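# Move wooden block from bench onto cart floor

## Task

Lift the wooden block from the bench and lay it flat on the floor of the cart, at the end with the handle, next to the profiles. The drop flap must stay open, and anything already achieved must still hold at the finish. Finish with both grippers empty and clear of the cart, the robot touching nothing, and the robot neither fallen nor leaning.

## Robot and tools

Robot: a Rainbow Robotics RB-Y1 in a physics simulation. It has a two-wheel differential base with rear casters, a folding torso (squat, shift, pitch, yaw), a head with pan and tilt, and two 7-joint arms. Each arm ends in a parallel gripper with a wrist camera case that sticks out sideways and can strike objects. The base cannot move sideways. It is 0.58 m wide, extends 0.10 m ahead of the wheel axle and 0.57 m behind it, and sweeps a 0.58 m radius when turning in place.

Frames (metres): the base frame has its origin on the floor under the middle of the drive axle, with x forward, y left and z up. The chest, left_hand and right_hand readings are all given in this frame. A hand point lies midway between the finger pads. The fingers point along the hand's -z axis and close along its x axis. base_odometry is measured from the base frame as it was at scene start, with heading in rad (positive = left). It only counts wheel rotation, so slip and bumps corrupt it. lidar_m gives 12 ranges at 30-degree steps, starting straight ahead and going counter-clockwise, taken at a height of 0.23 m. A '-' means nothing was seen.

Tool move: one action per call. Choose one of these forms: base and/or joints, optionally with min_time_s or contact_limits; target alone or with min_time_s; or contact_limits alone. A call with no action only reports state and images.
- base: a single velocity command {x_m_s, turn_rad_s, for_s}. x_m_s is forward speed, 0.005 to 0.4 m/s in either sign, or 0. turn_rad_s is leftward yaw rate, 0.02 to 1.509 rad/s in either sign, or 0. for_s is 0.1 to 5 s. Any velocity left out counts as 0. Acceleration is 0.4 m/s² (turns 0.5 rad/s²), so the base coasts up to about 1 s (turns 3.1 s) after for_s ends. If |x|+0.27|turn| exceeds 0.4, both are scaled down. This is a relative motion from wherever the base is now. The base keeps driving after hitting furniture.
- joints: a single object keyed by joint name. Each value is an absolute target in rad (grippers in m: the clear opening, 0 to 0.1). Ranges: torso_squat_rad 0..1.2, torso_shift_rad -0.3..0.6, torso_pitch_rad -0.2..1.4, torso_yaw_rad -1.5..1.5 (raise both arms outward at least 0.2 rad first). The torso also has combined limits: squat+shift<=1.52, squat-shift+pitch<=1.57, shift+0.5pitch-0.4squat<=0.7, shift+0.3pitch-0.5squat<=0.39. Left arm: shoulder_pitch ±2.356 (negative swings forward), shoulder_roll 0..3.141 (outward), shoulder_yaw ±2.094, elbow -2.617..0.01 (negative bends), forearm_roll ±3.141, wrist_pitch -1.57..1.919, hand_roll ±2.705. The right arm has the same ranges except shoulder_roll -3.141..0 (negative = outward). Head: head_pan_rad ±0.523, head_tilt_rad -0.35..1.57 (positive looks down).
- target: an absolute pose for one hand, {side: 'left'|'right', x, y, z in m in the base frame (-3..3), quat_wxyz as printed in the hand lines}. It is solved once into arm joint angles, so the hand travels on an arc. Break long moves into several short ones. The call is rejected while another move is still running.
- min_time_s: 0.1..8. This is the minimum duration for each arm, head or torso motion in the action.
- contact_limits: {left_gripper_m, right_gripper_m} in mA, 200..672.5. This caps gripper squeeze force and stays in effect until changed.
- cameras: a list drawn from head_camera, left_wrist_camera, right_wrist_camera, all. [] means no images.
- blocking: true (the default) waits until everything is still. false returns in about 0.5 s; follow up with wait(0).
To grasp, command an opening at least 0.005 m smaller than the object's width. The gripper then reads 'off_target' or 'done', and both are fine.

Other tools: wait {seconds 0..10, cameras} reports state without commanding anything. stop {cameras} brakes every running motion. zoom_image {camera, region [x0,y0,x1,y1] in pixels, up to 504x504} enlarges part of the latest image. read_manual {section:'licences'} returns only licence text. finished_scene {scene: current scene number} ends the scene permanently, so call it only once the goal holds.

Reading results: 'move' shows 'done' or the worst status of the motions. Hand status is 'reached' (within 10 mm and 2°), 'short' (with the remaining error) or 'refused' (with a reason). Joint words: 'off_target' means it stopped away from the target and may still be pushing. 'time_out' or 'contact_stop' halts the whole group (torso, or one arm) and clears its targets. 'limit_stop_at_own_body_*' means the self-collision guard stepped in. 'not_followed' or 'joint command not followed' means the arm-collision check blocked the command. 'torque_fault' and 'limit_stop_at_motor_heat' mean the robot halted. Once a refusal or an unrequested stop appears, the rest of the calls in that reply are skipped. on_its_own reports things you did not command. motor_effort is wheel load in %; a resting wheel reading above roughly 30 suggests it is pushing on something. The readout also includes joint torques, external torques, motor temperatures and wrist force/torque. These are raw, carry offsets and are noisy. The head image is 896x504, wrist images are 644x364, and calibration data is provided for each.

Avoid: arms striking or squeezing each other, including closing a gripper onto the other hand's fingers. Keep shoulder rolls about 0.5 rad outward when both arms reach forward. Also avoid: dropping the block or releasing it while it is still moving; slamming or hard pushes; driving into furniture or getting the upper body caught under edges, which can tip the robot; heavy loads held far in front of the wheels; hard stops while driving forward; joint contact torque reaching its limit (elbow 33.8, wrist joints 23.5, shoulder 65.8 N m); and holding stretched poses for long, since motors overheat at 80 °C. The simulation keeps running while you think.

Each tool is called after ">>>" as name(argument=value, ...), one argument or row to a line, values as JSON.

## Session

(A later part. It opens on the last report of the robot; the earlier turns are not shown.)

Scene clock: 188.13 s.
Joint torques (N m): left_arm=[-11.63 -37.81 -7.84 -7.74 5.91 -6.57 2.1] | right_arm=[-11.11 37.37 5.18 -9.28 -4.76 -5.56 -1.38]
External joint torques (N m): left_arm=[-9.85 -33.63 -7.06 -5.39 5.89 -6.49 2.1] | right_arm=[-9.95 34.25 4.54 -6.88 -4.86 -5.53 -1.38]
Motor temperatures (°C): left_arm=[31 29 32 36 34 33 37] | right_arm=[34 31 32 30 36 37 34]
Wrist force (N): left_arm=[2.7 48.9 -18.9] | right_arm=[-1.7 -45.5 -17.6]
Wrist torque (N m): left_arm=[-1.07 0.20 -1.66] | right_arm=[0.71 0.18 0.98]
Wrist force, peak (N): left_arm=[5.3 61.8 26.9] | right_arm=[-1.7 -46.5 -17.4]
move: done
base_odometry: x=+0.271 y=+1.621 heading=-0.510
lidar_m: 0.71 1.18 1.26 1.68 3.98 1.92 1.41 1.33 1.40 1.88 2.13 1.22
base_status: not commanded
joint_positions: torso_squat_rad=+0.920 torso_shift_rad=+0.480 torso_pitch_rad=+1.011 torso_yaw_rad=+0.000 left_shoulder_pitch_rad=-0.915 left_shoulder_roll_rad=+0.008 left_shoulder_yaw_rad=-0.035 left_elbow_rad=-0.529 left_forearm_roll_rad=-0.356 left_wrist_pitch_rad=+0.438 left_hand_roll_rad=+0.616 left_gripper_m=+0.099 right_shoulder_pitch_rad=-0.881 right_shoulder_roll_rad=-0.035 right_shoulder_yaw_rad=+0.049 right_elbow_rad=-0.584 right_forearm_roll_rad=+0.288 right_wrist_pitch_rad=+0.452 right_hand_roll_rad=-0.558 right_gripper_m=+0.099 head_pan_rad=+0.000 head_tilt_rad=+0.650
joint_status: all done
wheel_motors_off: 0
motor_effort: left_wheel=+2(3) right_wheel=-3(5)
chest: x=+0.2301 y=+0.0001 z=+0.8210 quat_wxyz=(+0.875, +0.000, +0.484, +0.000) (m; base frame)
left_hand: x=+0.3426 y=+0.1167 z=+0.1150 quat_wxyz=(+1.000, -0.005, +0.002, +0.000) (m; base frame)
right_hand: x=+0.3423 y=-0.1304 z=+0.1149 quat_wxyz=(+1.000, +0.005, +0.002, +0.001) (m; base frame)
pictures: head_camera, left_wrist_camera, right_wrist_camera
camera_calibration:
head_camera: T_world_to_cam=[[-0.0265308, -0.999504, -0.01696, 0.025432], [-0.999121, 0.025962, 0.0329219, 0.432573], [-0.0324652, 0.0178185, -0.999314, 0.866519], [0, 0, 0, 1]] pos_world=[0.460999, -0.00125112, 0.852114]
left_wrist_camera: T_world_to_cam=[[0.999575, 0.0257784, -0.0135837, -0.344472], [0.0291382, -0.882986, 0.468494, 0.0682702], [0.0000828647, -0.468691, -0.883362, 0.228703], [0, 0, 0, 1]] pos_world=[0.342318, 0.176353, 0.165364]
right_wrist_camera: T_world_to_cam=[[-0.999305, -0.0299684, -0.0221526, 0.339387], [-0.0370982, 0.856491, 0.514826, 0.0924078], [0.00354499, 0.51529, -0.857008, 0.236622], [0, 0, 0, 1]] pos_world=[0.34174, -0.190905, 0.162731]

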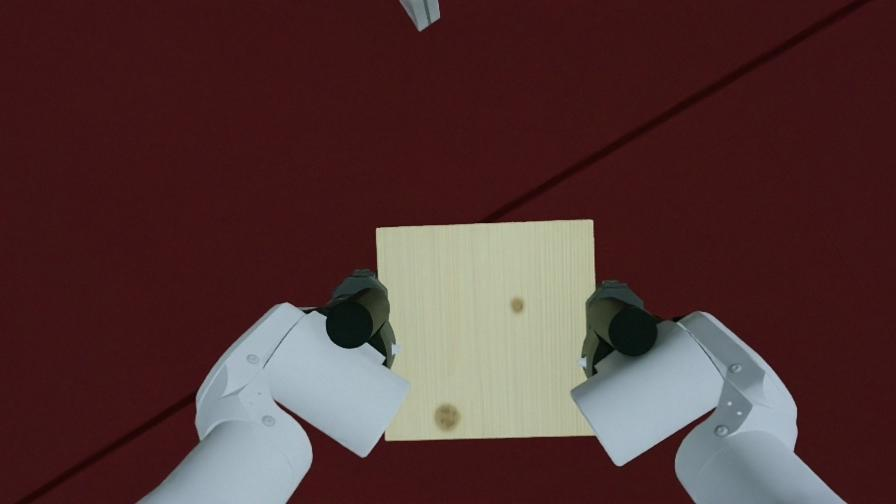

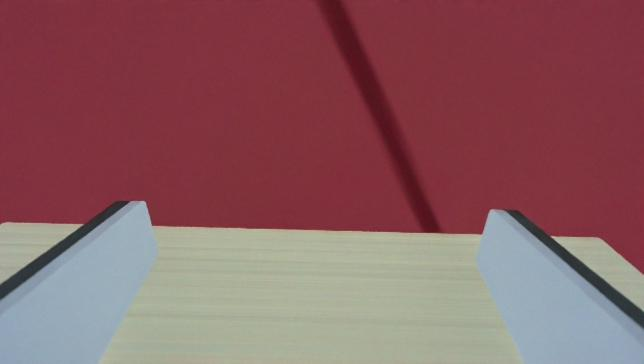

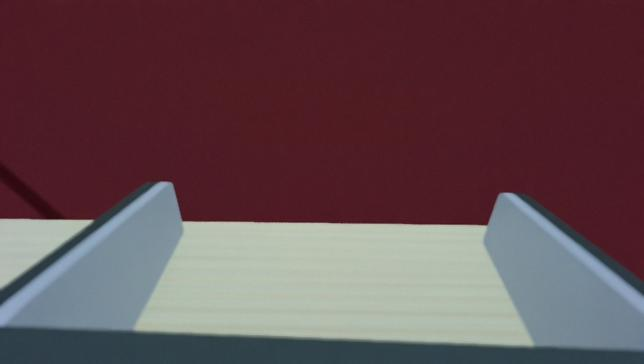

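>>> move(
  target={"side":"left","x":0.3432,"y":0.104,"z":0.1155,"quat_wxyz":[0.99995,-0.01,0.002,0]},
  min_time_s=1,
  cameras=[],
)

>>> move(
  joints={"torso_squat_rad":0.5,"torso_shift_rad":0.28,"torso_pitch_rad":0.75,"head_tilt_rad":0.6},
  min_time_s=4,
  cameras=["head_camera"],
)

>>> move(
  base={"x_m_s":-0.2,"for_s":2.2},
  cameras=["head_camera"],
)

Scene clock: 197.47 s.
Joint torques (N m): left_arm=[-12.99 -44.17 -7.91 -8.55 7.74 -7.26 3.56] | right_arm=[-13.34 42.95 5.47 -10.93 -7.12 -6.36 -2.8]
External joint torques (N m): left_arm=[-11.05 -39.87 -7.15 -6.23 7.72 -7.19 3.56] | right_arm=[-12.2 39.87 4.84 -8.54 -7.22 -6.33 -2.8]
Motor temperatures (°C): left_arm=[31 29 32 36 35 33 37] | right_arm=[34 32 32 31 36 37 34]
Wrist force (N): left_arm=[5.7 59.6 -17.6] | right_arm=[-4.3 -54.8 -11.5]
Wrist torque (N m): left_arm=[-1.13 -0.24 -3.15] | right_arm=[1.04 -0.42 3.11]
Wrist force, peak (N): left_arm=[4.9 59.9 -18.2] | right_arm=[-4.3 -54.9 -12.0]
move: done
base_odometry: x=+0.271 y=+1.621 heading=-0.510
lidar_m: 0.70 1.19 1.26 1.68 3.99 1.93 1.40 1.34 1.38 1.86 2.11 1.21
base_status: not commanded
joint_positions: torso_squat_rad=+0.920 torso_shift_rad=+0.480 torso_pitch_rad=+1.010 torso_yaw_rad=+0.000 left_shoulder_pitch_rad=-0.930 left_shoulder_roll_rad=+0.010 left_shoulder_yaw_rad=-0.065 left_elbow_rad=-0.507 left_forearm_roll_rad=-0.361 left_wrist_pitch_rad=+0.438 left_hand_roll_rad=+0.656 left_gripper_m=+0.099 right_shoulder_pitch_rad=-0.880 right_shoulder_roll_rad=-0.037 right_shoulder_yaw_rad=+0.049 right_elbow_rad=-0.583 right_forearm_roll_rad=+0.289 right_wrist_pitch_rad=+0.452 right_hand_roll_rad=-0.558 right_gripper_m=+0.099 head_pan_rad=+0.000 head_tilt_rad=+0.650
joint_status: all done
wheel_motors_off: 0
motor_effort: left_wheel=+5(8) right_wheel=-4(6)
chest: x=+0.2300 y=+0.0001 z=+0.8211 quat_wxyz=(+0.875, +0.000, +0.484, +0.000) (m; base frame)
left_hand: x=+0.3424 y=+0.1132 z=+0.1150 quat_wxyz=(+1.000, -0.005, +0.003, -0.001) (m; base frame)
left_hand_status: reached (checked arc, planned for 1.0 s): 9 mm and 0.6 deg off.
right_hand: x=+0.3420 y=-0.1317 z=+0.1148 quat_wxyz=(+1.000, +0.004, +0.002, +0.001) (m; base frame)
pictures: none
No camera images: "cameras" was empty.

Scene clock: 201.77 s.
Joint torques (N m): left_arm=[-17.37 -39.71 -6.89 -11.11 7.43 -7.15 3.28] | right_arm=[-22.41 41.34 5.41 -14.93 -7 -7.05 -2.94]
External joint torques (N m): left_arm=[-8.81 -37.41 -6.46 -6.27 7.53 -6.67 3.3] | right_arm=[-14.7 40.14 5.05 -10.17 -7.25 -6.61 -2.95]
Motor temperatures (°C): left_arm=[31 30 32 36 35 34 38] | right_arm=[34 32 32 31 36 37 34]
Wrist force (N): left_arm=[1.9 52.7 -18.9] | right_arm=[-9.6 -50.7 -16.8]
Wrist torque (N m): left_arm=[-0.89 -0.49 -2.82] | right_arm=[0.76 -0.78 3.01]
Wrist force, peak (N): left_arm=[6.7 58.3 -20.6] | right_arm=[-4.9 -55.4 -13.2]
move: done
base_odometry: x=+0.271 y=+1.621 heading=-0.510
lidar_m: 0.69 1.19 1.27 1.67 3.99 1.95 1.41 1.33 1.40 1.86 1.95 1.23
base_status: not commanded
joint_positions: torso_squat_rad=+0.500 torso_shift_rad=+0.280 torso_pitch_rad=+0.751 torso_yaw_rad=+0.000 left_shoulder_pitch_rad=-0.930 left_shoulder_roll_rad=+0.009 left_shoulder_yaw_rad=-0.065 left_elbow_rad=-0.507 left_forearm_roll_rad=-0.361 left_wrist_pitch_rad=+0.438 left_hand_roll_rad=+0.656 left_gripper_m=+0.099 right_shoulder_pitch_rad=-0.880 right_shoulder_roll_rad=-0.037 right_shoulder_yaw_rad=+0.049 right_elbow_rad=-0.583 right_forearm_roll_rad=+0.289 right_wrist_pitch_rad=+0.452 right_hand_roll_rad=-0.558 right_gripper_m=+0.099 head_pan_rad=+0.000 head_tilt_rad=+0.600
joint_status: all done
wheel_motors_off: 0
motor_effort: left_wheel=+3(5) right_wheel=-4(6)
chest: x=+0.1530 y=+0.0001 z=+1.0971 quat_wxyz=(+0.930, +0.000, +0.367, +0.000) (m; base frame)
left_hand: x=+0.4432 y=+0.1126 z=+0.4437 quat_wxyz=(+0.992, -0.005, -0.126, -0.002) (m; base frame)
right_hand: x=+0.4422 y=-0.1320 z=+0.4431 quat_wxyz=(+0.992, +0.003, -0.127, +0.002) (m; base frame)
pictures: head_camera
camera_calibration:
head_camera: T_world_to_cam=[[-0.0200958, -0.999504, -0.0242456, 0.0350349], [-0.961566, 0.0259637, -0.273345, 0.681243], [0.273839, 0.0178206, -0.96161, 1.04267], [0, 0, 0, 1]] pos_world=[0.37024, -0.00125112, 1.18971]

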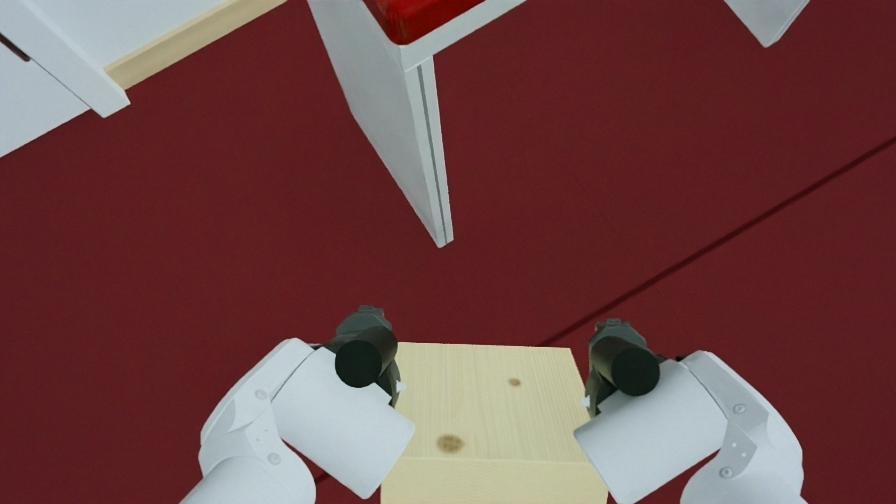

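Scene clock: 205.00 s.
Joint torques (N m): left_arm=[-8.37 -3.37 -0.56 -5.18 0.13 -0.83 0.26] | right_arm=[-8.97 3.56 1.24 -5.33 -0.01 -0.62 -0.3]
External joint torques (N m): left_arm=[0.27 -0.82 -0.09 -0.29 0.23 -0.34 0.28] | right_arm=[-1.14 2.1 0.83 -0.5 -0.25 -0.16 -0.31]
Motor temperatures (°C): left_arm=[31 30 32 36 35 33 38] | right_arm=[34 32 32 31 36 37 34]
Wrist force (N): left_arm=[-1.1 1.7 -7.7] | right_arm=[-1.4 2.0 -5.1]
Wrist torque (N m): left_arm=[-0.34 0.06 0.08] | right_arm=[-0.21 0.05 -0.08]
Wrist force, peak (N): left_arm=[3.9 54.4 -19.2] | right_arm=[-9.2 -51.1 -17.2]
move: done
base_odometry: x=-0.113 y=+1.835 heading=-0.508
lidar_m: 1.13 1.57 1.63 2.25 3.76 1.38 1.01 0.96 1.01 1.34 3.46 1.61
base_status: done (sent for 2.2 of 2.2 s)
joint_positions: torso_squat_rad=+0.500 torso_shift_rad=+0.280 torso_pitch_rad=+0.750 torso_yaw_rad=+0.000 left_shoulder_pitch_rad=-0.933 left_shoulder_roll_rad=+0.000 left_shoulder_yaw_rad=-0.067 left_elbow_rad=-0.508 left_forearm_roll_rad=-0.359 left_wrist_pitch_rad=+0.436 left_hand_roll_rad=+0.657 left_gripper_m=+0.099 right_shoulder_pitch_rad=-0.883 right_shoulder_roll_rad=-0.027 right_shoulder_yaw_rad=+0.050 right_elbow_rad=-0.585 right_forearm_roll_rad=+0.287 right_wrist_pitch_rad=+0.451 right_hand_roll_rad=-0.559 right_gripper_m=+0.099 head_pan_rad=+0.000 head_tilt_rad=+0.600
joint_status: not commanded
wheel_motors_off: 0
motor_effort: left_wheel=+14(30) right_wheel=-14(29)
chest: x=+0.1527 y=+0.0001 z=+1.0973 quat_wxyz=(+0.931, +0.000, +0.366, +0.000) (m; base frame)
left_hand: x=+0.4436 y=+0.1048 z=+0.4454 quat_wxyz=(+0.992, -0.011, -0.128, -0.002) (m; base frame)
right_hand: x=+0.4438 y=-0.1236 z=+0.4451 quat_wxyz=(+0.992, +0.010, -0.129, +0.001) (m; base frame)
pictures: head_camera
camera_calibration:
head_camera: T_world_to_cam=[[-0.0200745, -0.999504, -0.0242597, 0.0350453], [-0.961366, 0.0259601, -0.274046, 0.681726], [0.27454, 0.0178211, -0.961411, 1.04266], [0, 0, 0, 1]] pos_world=[0.369839, -0.00125113, 1.1901]

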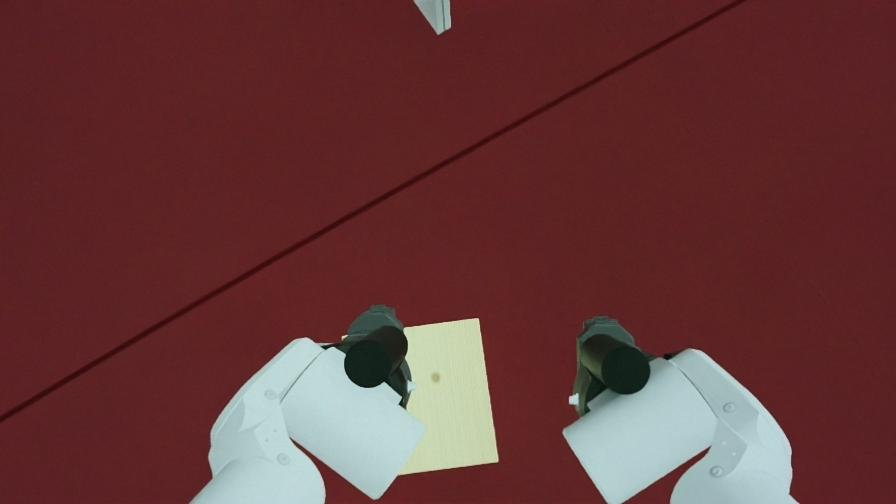

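>>> move(
  joints={"left_shoulder_roll_rad":0.25,"right_shoulder_roll_rad":-0.25},
  cameras=[],
)

>>> move(
  base={"turn_rad_s":0.1,"for_s":0.95},
  cameras=[],
)

>>> move(
  base={"x_m_s":0.1,"for_s":1.25},
  cameras=["head_camera"],
)

Scene clock: 227.83 s.
Joint torques (N m): left_arm=[-8.82 2.49 1 -4.87 -0.2 -0.58 0.38] | right_arm=[-8.75 -2.71 -0.68 -5.23 0.2 -0.18 -0.23]
External joint torques (N m): left_arm=[0.04 -1.95 0.23 -0.18 0.07 -0.28 0.4] | right_arm=[-0.81 1.98 0.14 -0.54 -0.2 0.15 -0.24]
Motor temperatures (°C): left_arm=[31 29 32 36 34 33 37] | right_arm=[34 31 32 31 36 37 34]
Wrist force (N): left_arm=[-1.2 0.0 -7.3] | right_arm=[-1.7 3.0 -4.9]
Wrist torque (N m): left_arm=[-0.24 0.10 0.12] | right_arm=[-0.24 0.01 -0.13]
Wrist force, peak (N): left_arm=[-1.3 0.3 -8.8] | right_arm=[-2.4 4.1 -5.4]
move: done
base_odometry: x=-0.113 y=+1.835 heading=-0.508
lidar_m: 1.12 1.56 1.64 2.24 3.76 1.39 1.01 0.96 0.99 1.34 3.46 1.64
base_status: not commanded
joint_positions: torso_squat_rad=+0.500 torso_shift_rad=+0.280 torso_pitch_rad=+0.750 torso_yaw_rad=+0.000 left_shoulder_pitch_rad=-0.933 left_shoulder_roll_rad=+0.250 left_shoulder_yaw_rad=-0.067 left_elbow_rad=-0.508 left_forearm_roll_rad=-0.359 left_wrist_pitch_rad=+0.436 left_hand_roll_rad=+0.657 left_gripper_m=+0.099 right_shoulder_pitch_rad=-0.883 right_shoulder_roll_rad=-0.250 right_shoulder_yaw_rad=+0.050 right_elbow_rad=-0.585 right_forearm_roll_rad=+0.287 right_wrist_pitch_rad=+0.451 right_hand_roll_rad=-0.559 right_gripper_m=+0.099 head_pan_rad=+0.000 head_tilt_rad=+0.600
joint_status: all done
wheel_motors_off: 0
motor_effort: left_wheel=+14(15) right_wheel=-15(18)
chest: x=+0.1527 y=+0.0001 z=+1.0973 quat_wxyz=(+0.931, +0.000, +0.366, +0.000) (m; base frame)
left_hand: x=+0.4933 y=+0.2828 z=+0.4572 quat_wxyz=(+0.981, +0.109, -0.161, +0.001) (m; base frame)
right_hand: x=+0.4860 y=-0.2808 z=+0.4565 quat_wxyz=(+0.983, -0.098, -0.157, +0.004) (m; base frame)
pictures: none
No camera images: "cameras" was empty.

Scene clock: 229.33 s.
Joint torques (N m): left_arm=[-8.57 3.02 0.98 -4.87 -0.37 -0.59 0.32] | right_arm=[-8.57 -3.07 -0.72 -5.18 0.09 -0.25 -0.21]
External joint torques (N m): left_arm=[0.29 -1.44 0.22 -0.17 -0.1 -0.28 0.34] | right_arm=[-0.62 1.6 0.09 -0.5 -0.3 0.08 -0.23]
Motor temperatures (°C): left_arm=[31 29 32 36 34 33 37] | right_arm=[34 31 32 31 36 37 34]
Wrist force (N): left_arm=[-1.6 0.2 -7.3] | right_arm=[-1.9 3.1 -5.2]
Wrist torque (N m): left_arm=[-0.25 0.06 0.09] | right_arm=[-0.26 0.02 -0.10]
Wrist force, peak (N): left_arm=[-1.7 0.4 -8.1] | right_arm=[-1.5 3.1 -5.7]
move: done
base_odometry: x=-0.113 y=+1.835 heading=-0.413
lidar_m: 1.13 1.58 1.70 2.48 2.90 1.26 0.98 0.96 1.04 1.48 2.52 1.61
base_status: done (sent for 0.97 of 0.97 s)
joint_positions: torso_squat_rad=+0.500 torso_shift_rad=+0.280 torso_pitch_rad=+0.750 torso_yaw_rad=+0.000 left_shoulder_pitch_rad=-0.933 left_shoulder_roll_rad=+0.250 left_shoulder_yaw_rad=-0.067 left_elbow_rad=-0.508 left_forearm_roll_rad=-0.359 left_wrist_pitch_rad=+0.436 left_hand_roll_rad=+0.657 left_gripper_m=+0.099 right_shoulder_pitch_rad=-0.883 right_shoulder_roll_rad=-0.250 right_shoulder_yaw_rad=+0.050 right_elbow_rad=-0.585 right_forearm_roll_rad=+0.287 right_wrist_pitch_rad=+0.451 right_hand_roll_rad=-0.559 right_gripper_m=+0.099 head_pan_rad=+0.000 head_tilt_rad=+0.600
joint_status: not commanded
wheel_motors_off: 0
motor_effort: left_wheel=-7(19) right_wheel=+14(27)
chest: x=+0.1527 y=+0.0001 z=+1.0973 quat_wxyz=(+0.931, +0.000, +0.366, +0.000) (m; base frame)
left_hand: x=+0.4933 y=+0.2827 z=+0.4571 quat_wxyz=(+0.981, +0.109, -0.161, +0.001) (m; base frame)
right_hand: x=+0.4860 y=-0.2807 z=+0.4565 quat_wxyz=(+0.983, -0.098, -0.157, +0.004) (m; base frame)
pictures: none
No camera images: "cameras" was empty.

Scene clock: 231.20 s.
Joint torques (N m): left_arm=[-8.29 2.97 1.4 -4.46 -0.24 -0.62 0.28] | right_arm=[-8.01 -3.34 -0.66 -4.73 0.26 -0.2 -0.36]
External joint torques (N m): left_arm=[0.57 -1.5 0.64 0.23 0.03 -0.31 0.29] | right_arm=[-0.06 1.32 0.16 -0.04 -0.14 0.13 -0.37]
Motor temperatures (°C): left_arm=[31 29 32 36 34 33 37] | right_arm=[34 31 32 31 36 37 34]
Wrist force (N): left_arm=[-1.3 0.5 -7.1] | right_arm=[-2.2 3.1 -5.2]
Wrist torque (N m): left_arm=[-0.29 0.13 0.12] | right_arm=[-0.26 -0.05 -0.11]
Wrist force, peak (N): left_arm=[-1.5 0.3 -7.8] | right_arm=[-2.4 3.5 -5.4]
move: done
base_odometry: x=+0.003 y=+1.784 heading=-0.413
lidar_m: 1.01 1.46 1.58 2.32 3.25 1.41 1.10 1.08 1.15 1.66 2.20 1.51
base_status: done (sent for 1.27 of 1.27 s)
joint_positions: torso_squat_rad=+0.500 torso_shift_rad=+0.280 torso_pitch_rad=+0.750 torso_yaw_rad=+0.000 left_shoulder_pitch_rad=-0.933 left_shoulder_roll_rad=+0.250 left_shoulder_yaw_rad=-0.067 left_elbow_rad=-0.508 left_forearm_roll_rad=-0.359 left_wrist_pitch_rad=+0.436 left_hand_roll_rad=+0.657 left_gripper_m=+0.099 right_shoulder_pitch_rad=-0.883 right_shoulder_roll_rad=-0.250 right_shoulder_yaw_rad=+0.050 right_elbow_rad=-0.585 right_forearm_roll_rad=+0.287 right_wrist_pitch_rad=+0.450 right_hand_roll_rad=-0.559 right_gripper_m=+0.099 head_pan_rad=+0.000 head_tilt_rad=+0.600
joint_status: not commanded
wheel_motors_off: 0
motor_effort: left_wheel=-3(18) right_wheel=+5(47)
chest: x=+0.1527 y=+0.0001 z=+1.0973 quat_wxyz=(+0.931, +0.000, +0.366, +0.000) (m; base frame)
left_hand: x=+0.4934 y=+0.2826 z=+0.4572 quat_wxyz=(+0.981, +0.109, -0.161, +0.001) (m; base frame)
right_hand: x=+0.4861 y=-0.2806 z=+0.4566 quat_wxyz=(+0.983, -0.098, -0.158, +0.004) (m; base frame)
pictures: head_camera
camera_calibration:
head_camera: T_world_to_cam=[[-0.0201754, -0.999502, -0.0242826, 0.0351078], [-0.961372, 0.0260628, -0.274017, 0.681666], [0.274513, 0.0178162, -0.961418, 1.04259], [0, 0, 0, 1]] pos_world=[0.369839, -0.00125081, 1.19]

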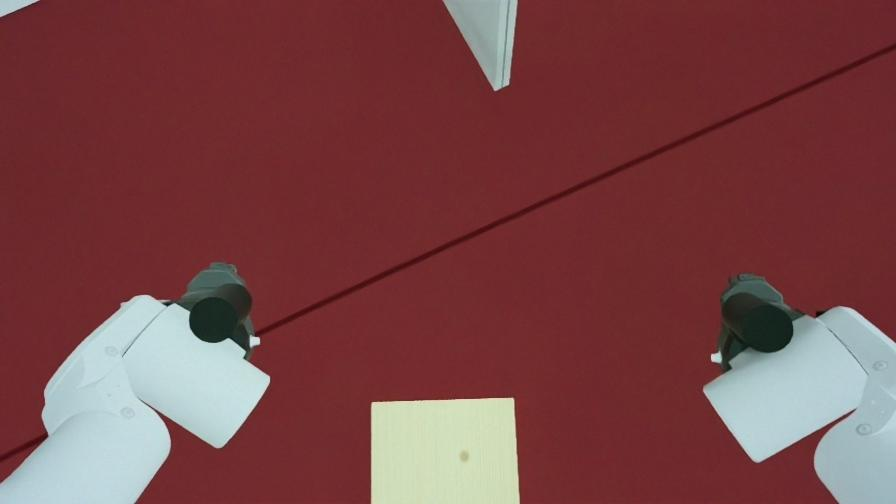

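>>> move(
  joints={"torso_squat_rad":1.04,"torso_shift_rad":0.48,"torso_pitch_rad":1.01,"head_tilt_rad":0.6},
  min_time_s=2.5,
  cameras=[],
)

>>> move(
  target={"side":"left","x":0.317,"y":0.185,"z":0.054,"quat_wxyz":[0.99975,-0.008,0,-0.02]},
  cameras=[],
)

>>> move(
  target={"side":"right","x":0.317,"y":-0.128,"z":0.054,"quat_wxyz":[0.99975,0.008,0,0.02]},
  cameras=["head_camera"],
)

>>> move(
  target={"side":"left","x":0.317,"y":0.14,"z":0.054,"quat_wxyz":[0.99975,-0.008,0,-0.02]},
  min_time_s=2,
  cameras=[],
)

>>> move(
  target={"side":"left","x":0.317,"y":0.112,"z":0.054,"quat_wxyz":[0.99975,-0.008,0,-0.02]},
  min_time_s=2,
  cameras=["head_camera"],
)

Scene clock: 237.93 s.
Joint torques (N m): left_arm=[-1.9 1.22 1.03 -2.33 -0.13 -0.21 0.27] | right_arm=[-0.73 -1.64 -0.25 -2.23 0.12 0 -0.27]
External joint torques (N m): left_arm=[0.02 -1.25 0.6 -0.08 0.03 -0.3 0.27] | right_arm=[0.38 1.12 0.27 0.14 -0.12 -0.08 -0.27]
Motor temperatures (°C): left_arm=[31 29 32 36 34 33 37] | right_arm=[34 31 32 30 36 37 34]
Wrist force (N): left_arm=[-0.2 0.4 -8.0] | right_arm=[-0.2 3.3 -5.0]
Wrist torque (N m): left_arm=[-0.28 0.10 0.11] | right_arm=[-0.30 0.11 -0.08]
Wrist force, peak (N): left_arm=[0.2 0.3 -8.8] | right_arm=[-2.3 3.6 -5.6]
move: done
base_odometry: x=+0.003 y=+1.784 heading=-0.413
lidar_m: 1.00 1.45 1.57 2.31 3.26 1.40 1.10 1.07 1.14 1.67 2.31 1.49
base_status: not commanded
joint_positions: torso_squat_rad=+1.040 torso_shift_rad=+0.480 torso_pitch_rad=+1.009 torso_yaw_rad=+0.000 left_shoulder_pitch_rad=-0.933 left_shoulder_roll_rad=+0.250 left_shoulder_yaw_rad=-0.067 left_elbow_rad=-0.508 left_forearm_roll_rad=-0.359 left_wrist_pitch_rad=+0.436 left_hand_roll_rad=+0.657 left_gripper_m=+0.099 right_shoulder_pitch_rad=-0.883 right_shoulder_roll_rad=-0.250 right_shoulder_yaw_rad=+0.050 right_elbow_rad=-0.585 right_forearm_roll_rad=+0.287 right_wrist_pitch_rad=+0.450 right_hand_roll_rad=-0.559 right_gripper_m=+0.099 head_pan_rad=+0.000 head_tilt_rad=+0.600
joint_status: all done
wheel_motors_off: 0
motor_effort: left_wheel=-4(4) right_wheel=+3(7)
chest: x=+0.1976 y=+0.0000 z=+0.7596 quat_wxyz=(+0.875, +0.000, +0.484, +0.000) (m; base frame)
left_hand: x=+0.3626 y=+0.2826 z=+0.0535 quat_wxyz=(+0.993, +0.108, -0.032, -0.013) (m; base frame)
right_hand: x=+0.3555 y=-0.2806 z=+0.0548 quat_wxyz=(+0.995, -0.096, -0.029, +0.017) (m; base frame)
pictures: none
No camera images: "cameras" was empty.

Scene clock: 238.93 s.
Joint torques (N m): left_arm=[-0.46 -1.91 -0.69 -3.16 -0.28 -0.07 0.01] | right_arm=[-0.89 -1.94 -0.56 -2.2 0.13 0.22 -0.27]
External joint torques (N m): left_arm=[-0.03 -1.43 -0.58 -0.2 -0.3 0.03 0.01] | right_arm=[0.22 0.81 -0.03 0.18 -0.12 0.14 -0.27]
Motor temperatures (°C): left_arm=[31 29 32 36 34 33 37] | right_arm=[34 31 32 30 36 37 34]
Wrist force (N): left_arm=[0.3 1.3 -7.6] | right_arm=[0.0 2.6 -5.2]
Wrist torque (N m): left_arm=[-0.32 0.12 0.10] | right_arm=[-0.22 0.15 -0.06]
Wrist force, peak (N): left_arm=[4.7 11.1 -8.5] | right_arm=[-0.1 3.6 -5.4]
move: done
base_odometry: x=+0.003 y=+1.784 heading=-0.413
lidar_m: 0.99 1.46 1.57 2.31 3.25 1.42 1.10 1.08 1.16 1.66 2.33 1.51
base_status: not commanded
joint_positions: torso_squat_rad=+1.040 torso_shift_rad=+0.480 torso_pitch_rad=+1.009 torso_yaw_rad=+0.000 left_shoulder_pitch_rad=-0.812 left_shoulder_roll_rad=+0.166 left_shoulder_yaw_rad=-0.113 left_elbow_rad=-0.696 left_forearm_roll_rad=-0.012 left_wrist_pitch_rad=+0.470 left_hand_roll_rad=+0.340 left_gripper_m=+0.099 right_shoulder_pitch_rad=-0.883 right_shoulder_roll_rad=-0.250 right_shoulder_yaw_rad=+0.050 right_elbow_rad=-0.585 right_forearm_roll_rad=+0.287 right_wrist_pitch_rad=+0.450 right_hand_roll_rad=-0.559 right_gripper_m=+0.099 head_pan_rad=+0.000 head_tilt_rad=+0.600
joint_status: all done
wheel_motors_off: 0
motor_effort: left_wheel=-3(6) right_wheel=+3(6)
chest: x=+0.1976 y=+0.0000 z=+0.7596 quat_wxyz=(+0.875, +0.000, +0.484, +0.000) (m; base frame)
left_hand: x=+0.3170 y=+0.1851 z=+0.0538 quat_wxyz=(+1.000, -0.008, +0.000, -0.020) (m; base frame)
left_hand_status: reached (checked arc, planned for 0.5 s): 0 mm and 0.0 deg off.
right_hand: x=+0.3555 y=-0.2805 z=+0.0548 quat_wxyz=(+0.995, -0.096, -0.029, +0.017) (m; base frame)
pictures: none
No camera images: "cameras" was empty.

Scene clock: 239.80 s.
Joint torques (N m): left_arm=[-0.72 -1.36 -0.26 -3.04 -0.3 -0.13 0.07] | right_arm=[-1.19 1.97 0.87 -2.22 0.02 0.17 0.17]
External joint torques (N m): left_arm=[-0.29 -0.88 -0.15 -0.08 -0.32 -0.03 0.07] | right_arm=[0.3 -1.01 0.27 0.34 -0.08 0.22 0.17]
Motor temperatures (°C): left_arm=[31 29 32 36 34 33 37] | right_arm=[34 31 32 30 36 37 34]
Wrist force (N): left_arm=[0.8 1.1 -7.3] | right_arm=[-0.2 2.0 -5.6]
Wrist torque (N m): left_arm=[-0.29 0.17 0.10] | right_arm=[-0.23 0.07 -0.04]
Wrist force, peak (N): left_arm=[0.7 1.0 -8.2] | right_arm=[-0.4 4.0 -5.5]
move: done
base_odometry: x=+0.003 y=+1.784 heading=-0.413
lidar_m: 1.00 1.45 1.58 2.31 3.25 1.42 1.11 1.08 1.14 1.66 2.32 1.52
base_status: not commanded
joint_positions: torso_squat_rad=+1.040 torso_shift_rad=+0.480 torso_pitch_rad=+1.009 torso_yaw_rad=+0.000 left_shoulder_pitch_rad=-0.812 left_shoulder_roll_rad=+0.166 left_shoulder_yaw_rad=-0.113 left_elbow_rad=-0.696 left_forearm_roll_rad=-0.012 left_wrist_pitch_rad=+0.470 left_hand_roll_rad=+0.340 left_gripper_m=+0.099 right_shoulder_pitch_rad=-0.893 right_shoulder_roll_rad=-0.050 right_shoulder_yaw_rad=+0.092 right_elbow_rad=-0.585 right_forearm_roll_rad=+0.246 right_wrist_pitch_rad=+0.460 right_hand_roll_rad=-0.528 right_gripper_m=+0.099 head_pan_rad=+0.000 head_tilt_rad=+0.600
joint_status: all done
wheel_motors_off: 0
motor_effort: left_wheel=-4(5) right_wheel=+3(6)
chest: x=+0.1976 y=+0.0000 z=+0.7596 quat_wxyz=(+0.875, +0.000, +0.484, +0.000) (m; base frame)
left_hand: x=+0.3170 y=+0.1851 z=+0.0538 quat_wxyz=(+1.000, -0.008, +0.000, -0.020) (m; base frame)
right_hand: x=+0.3169 y=-0.1277 z=+0.0543 quat_wxyz=(+1.000, +0.009, +0.000, +0.020) (m; base frame)
right_hand_status: reached (checked arc, planned for 0.5 s): 0 mm and 0.1 deg off.
pictures: head_camera
camera_calibration:
head_camera: T_world_to_cam=[[-0.0257251, -0.999502, -0.0183005, 0.0243668], [-0.999491, 0.0260617, -0.0183975, 0.445682], [0.0188653, 0.0178179, -0.999663, 0.785181], [0, 0, 0, 1]] pos_world=[0.431269, -0.00125082, 0.793562]

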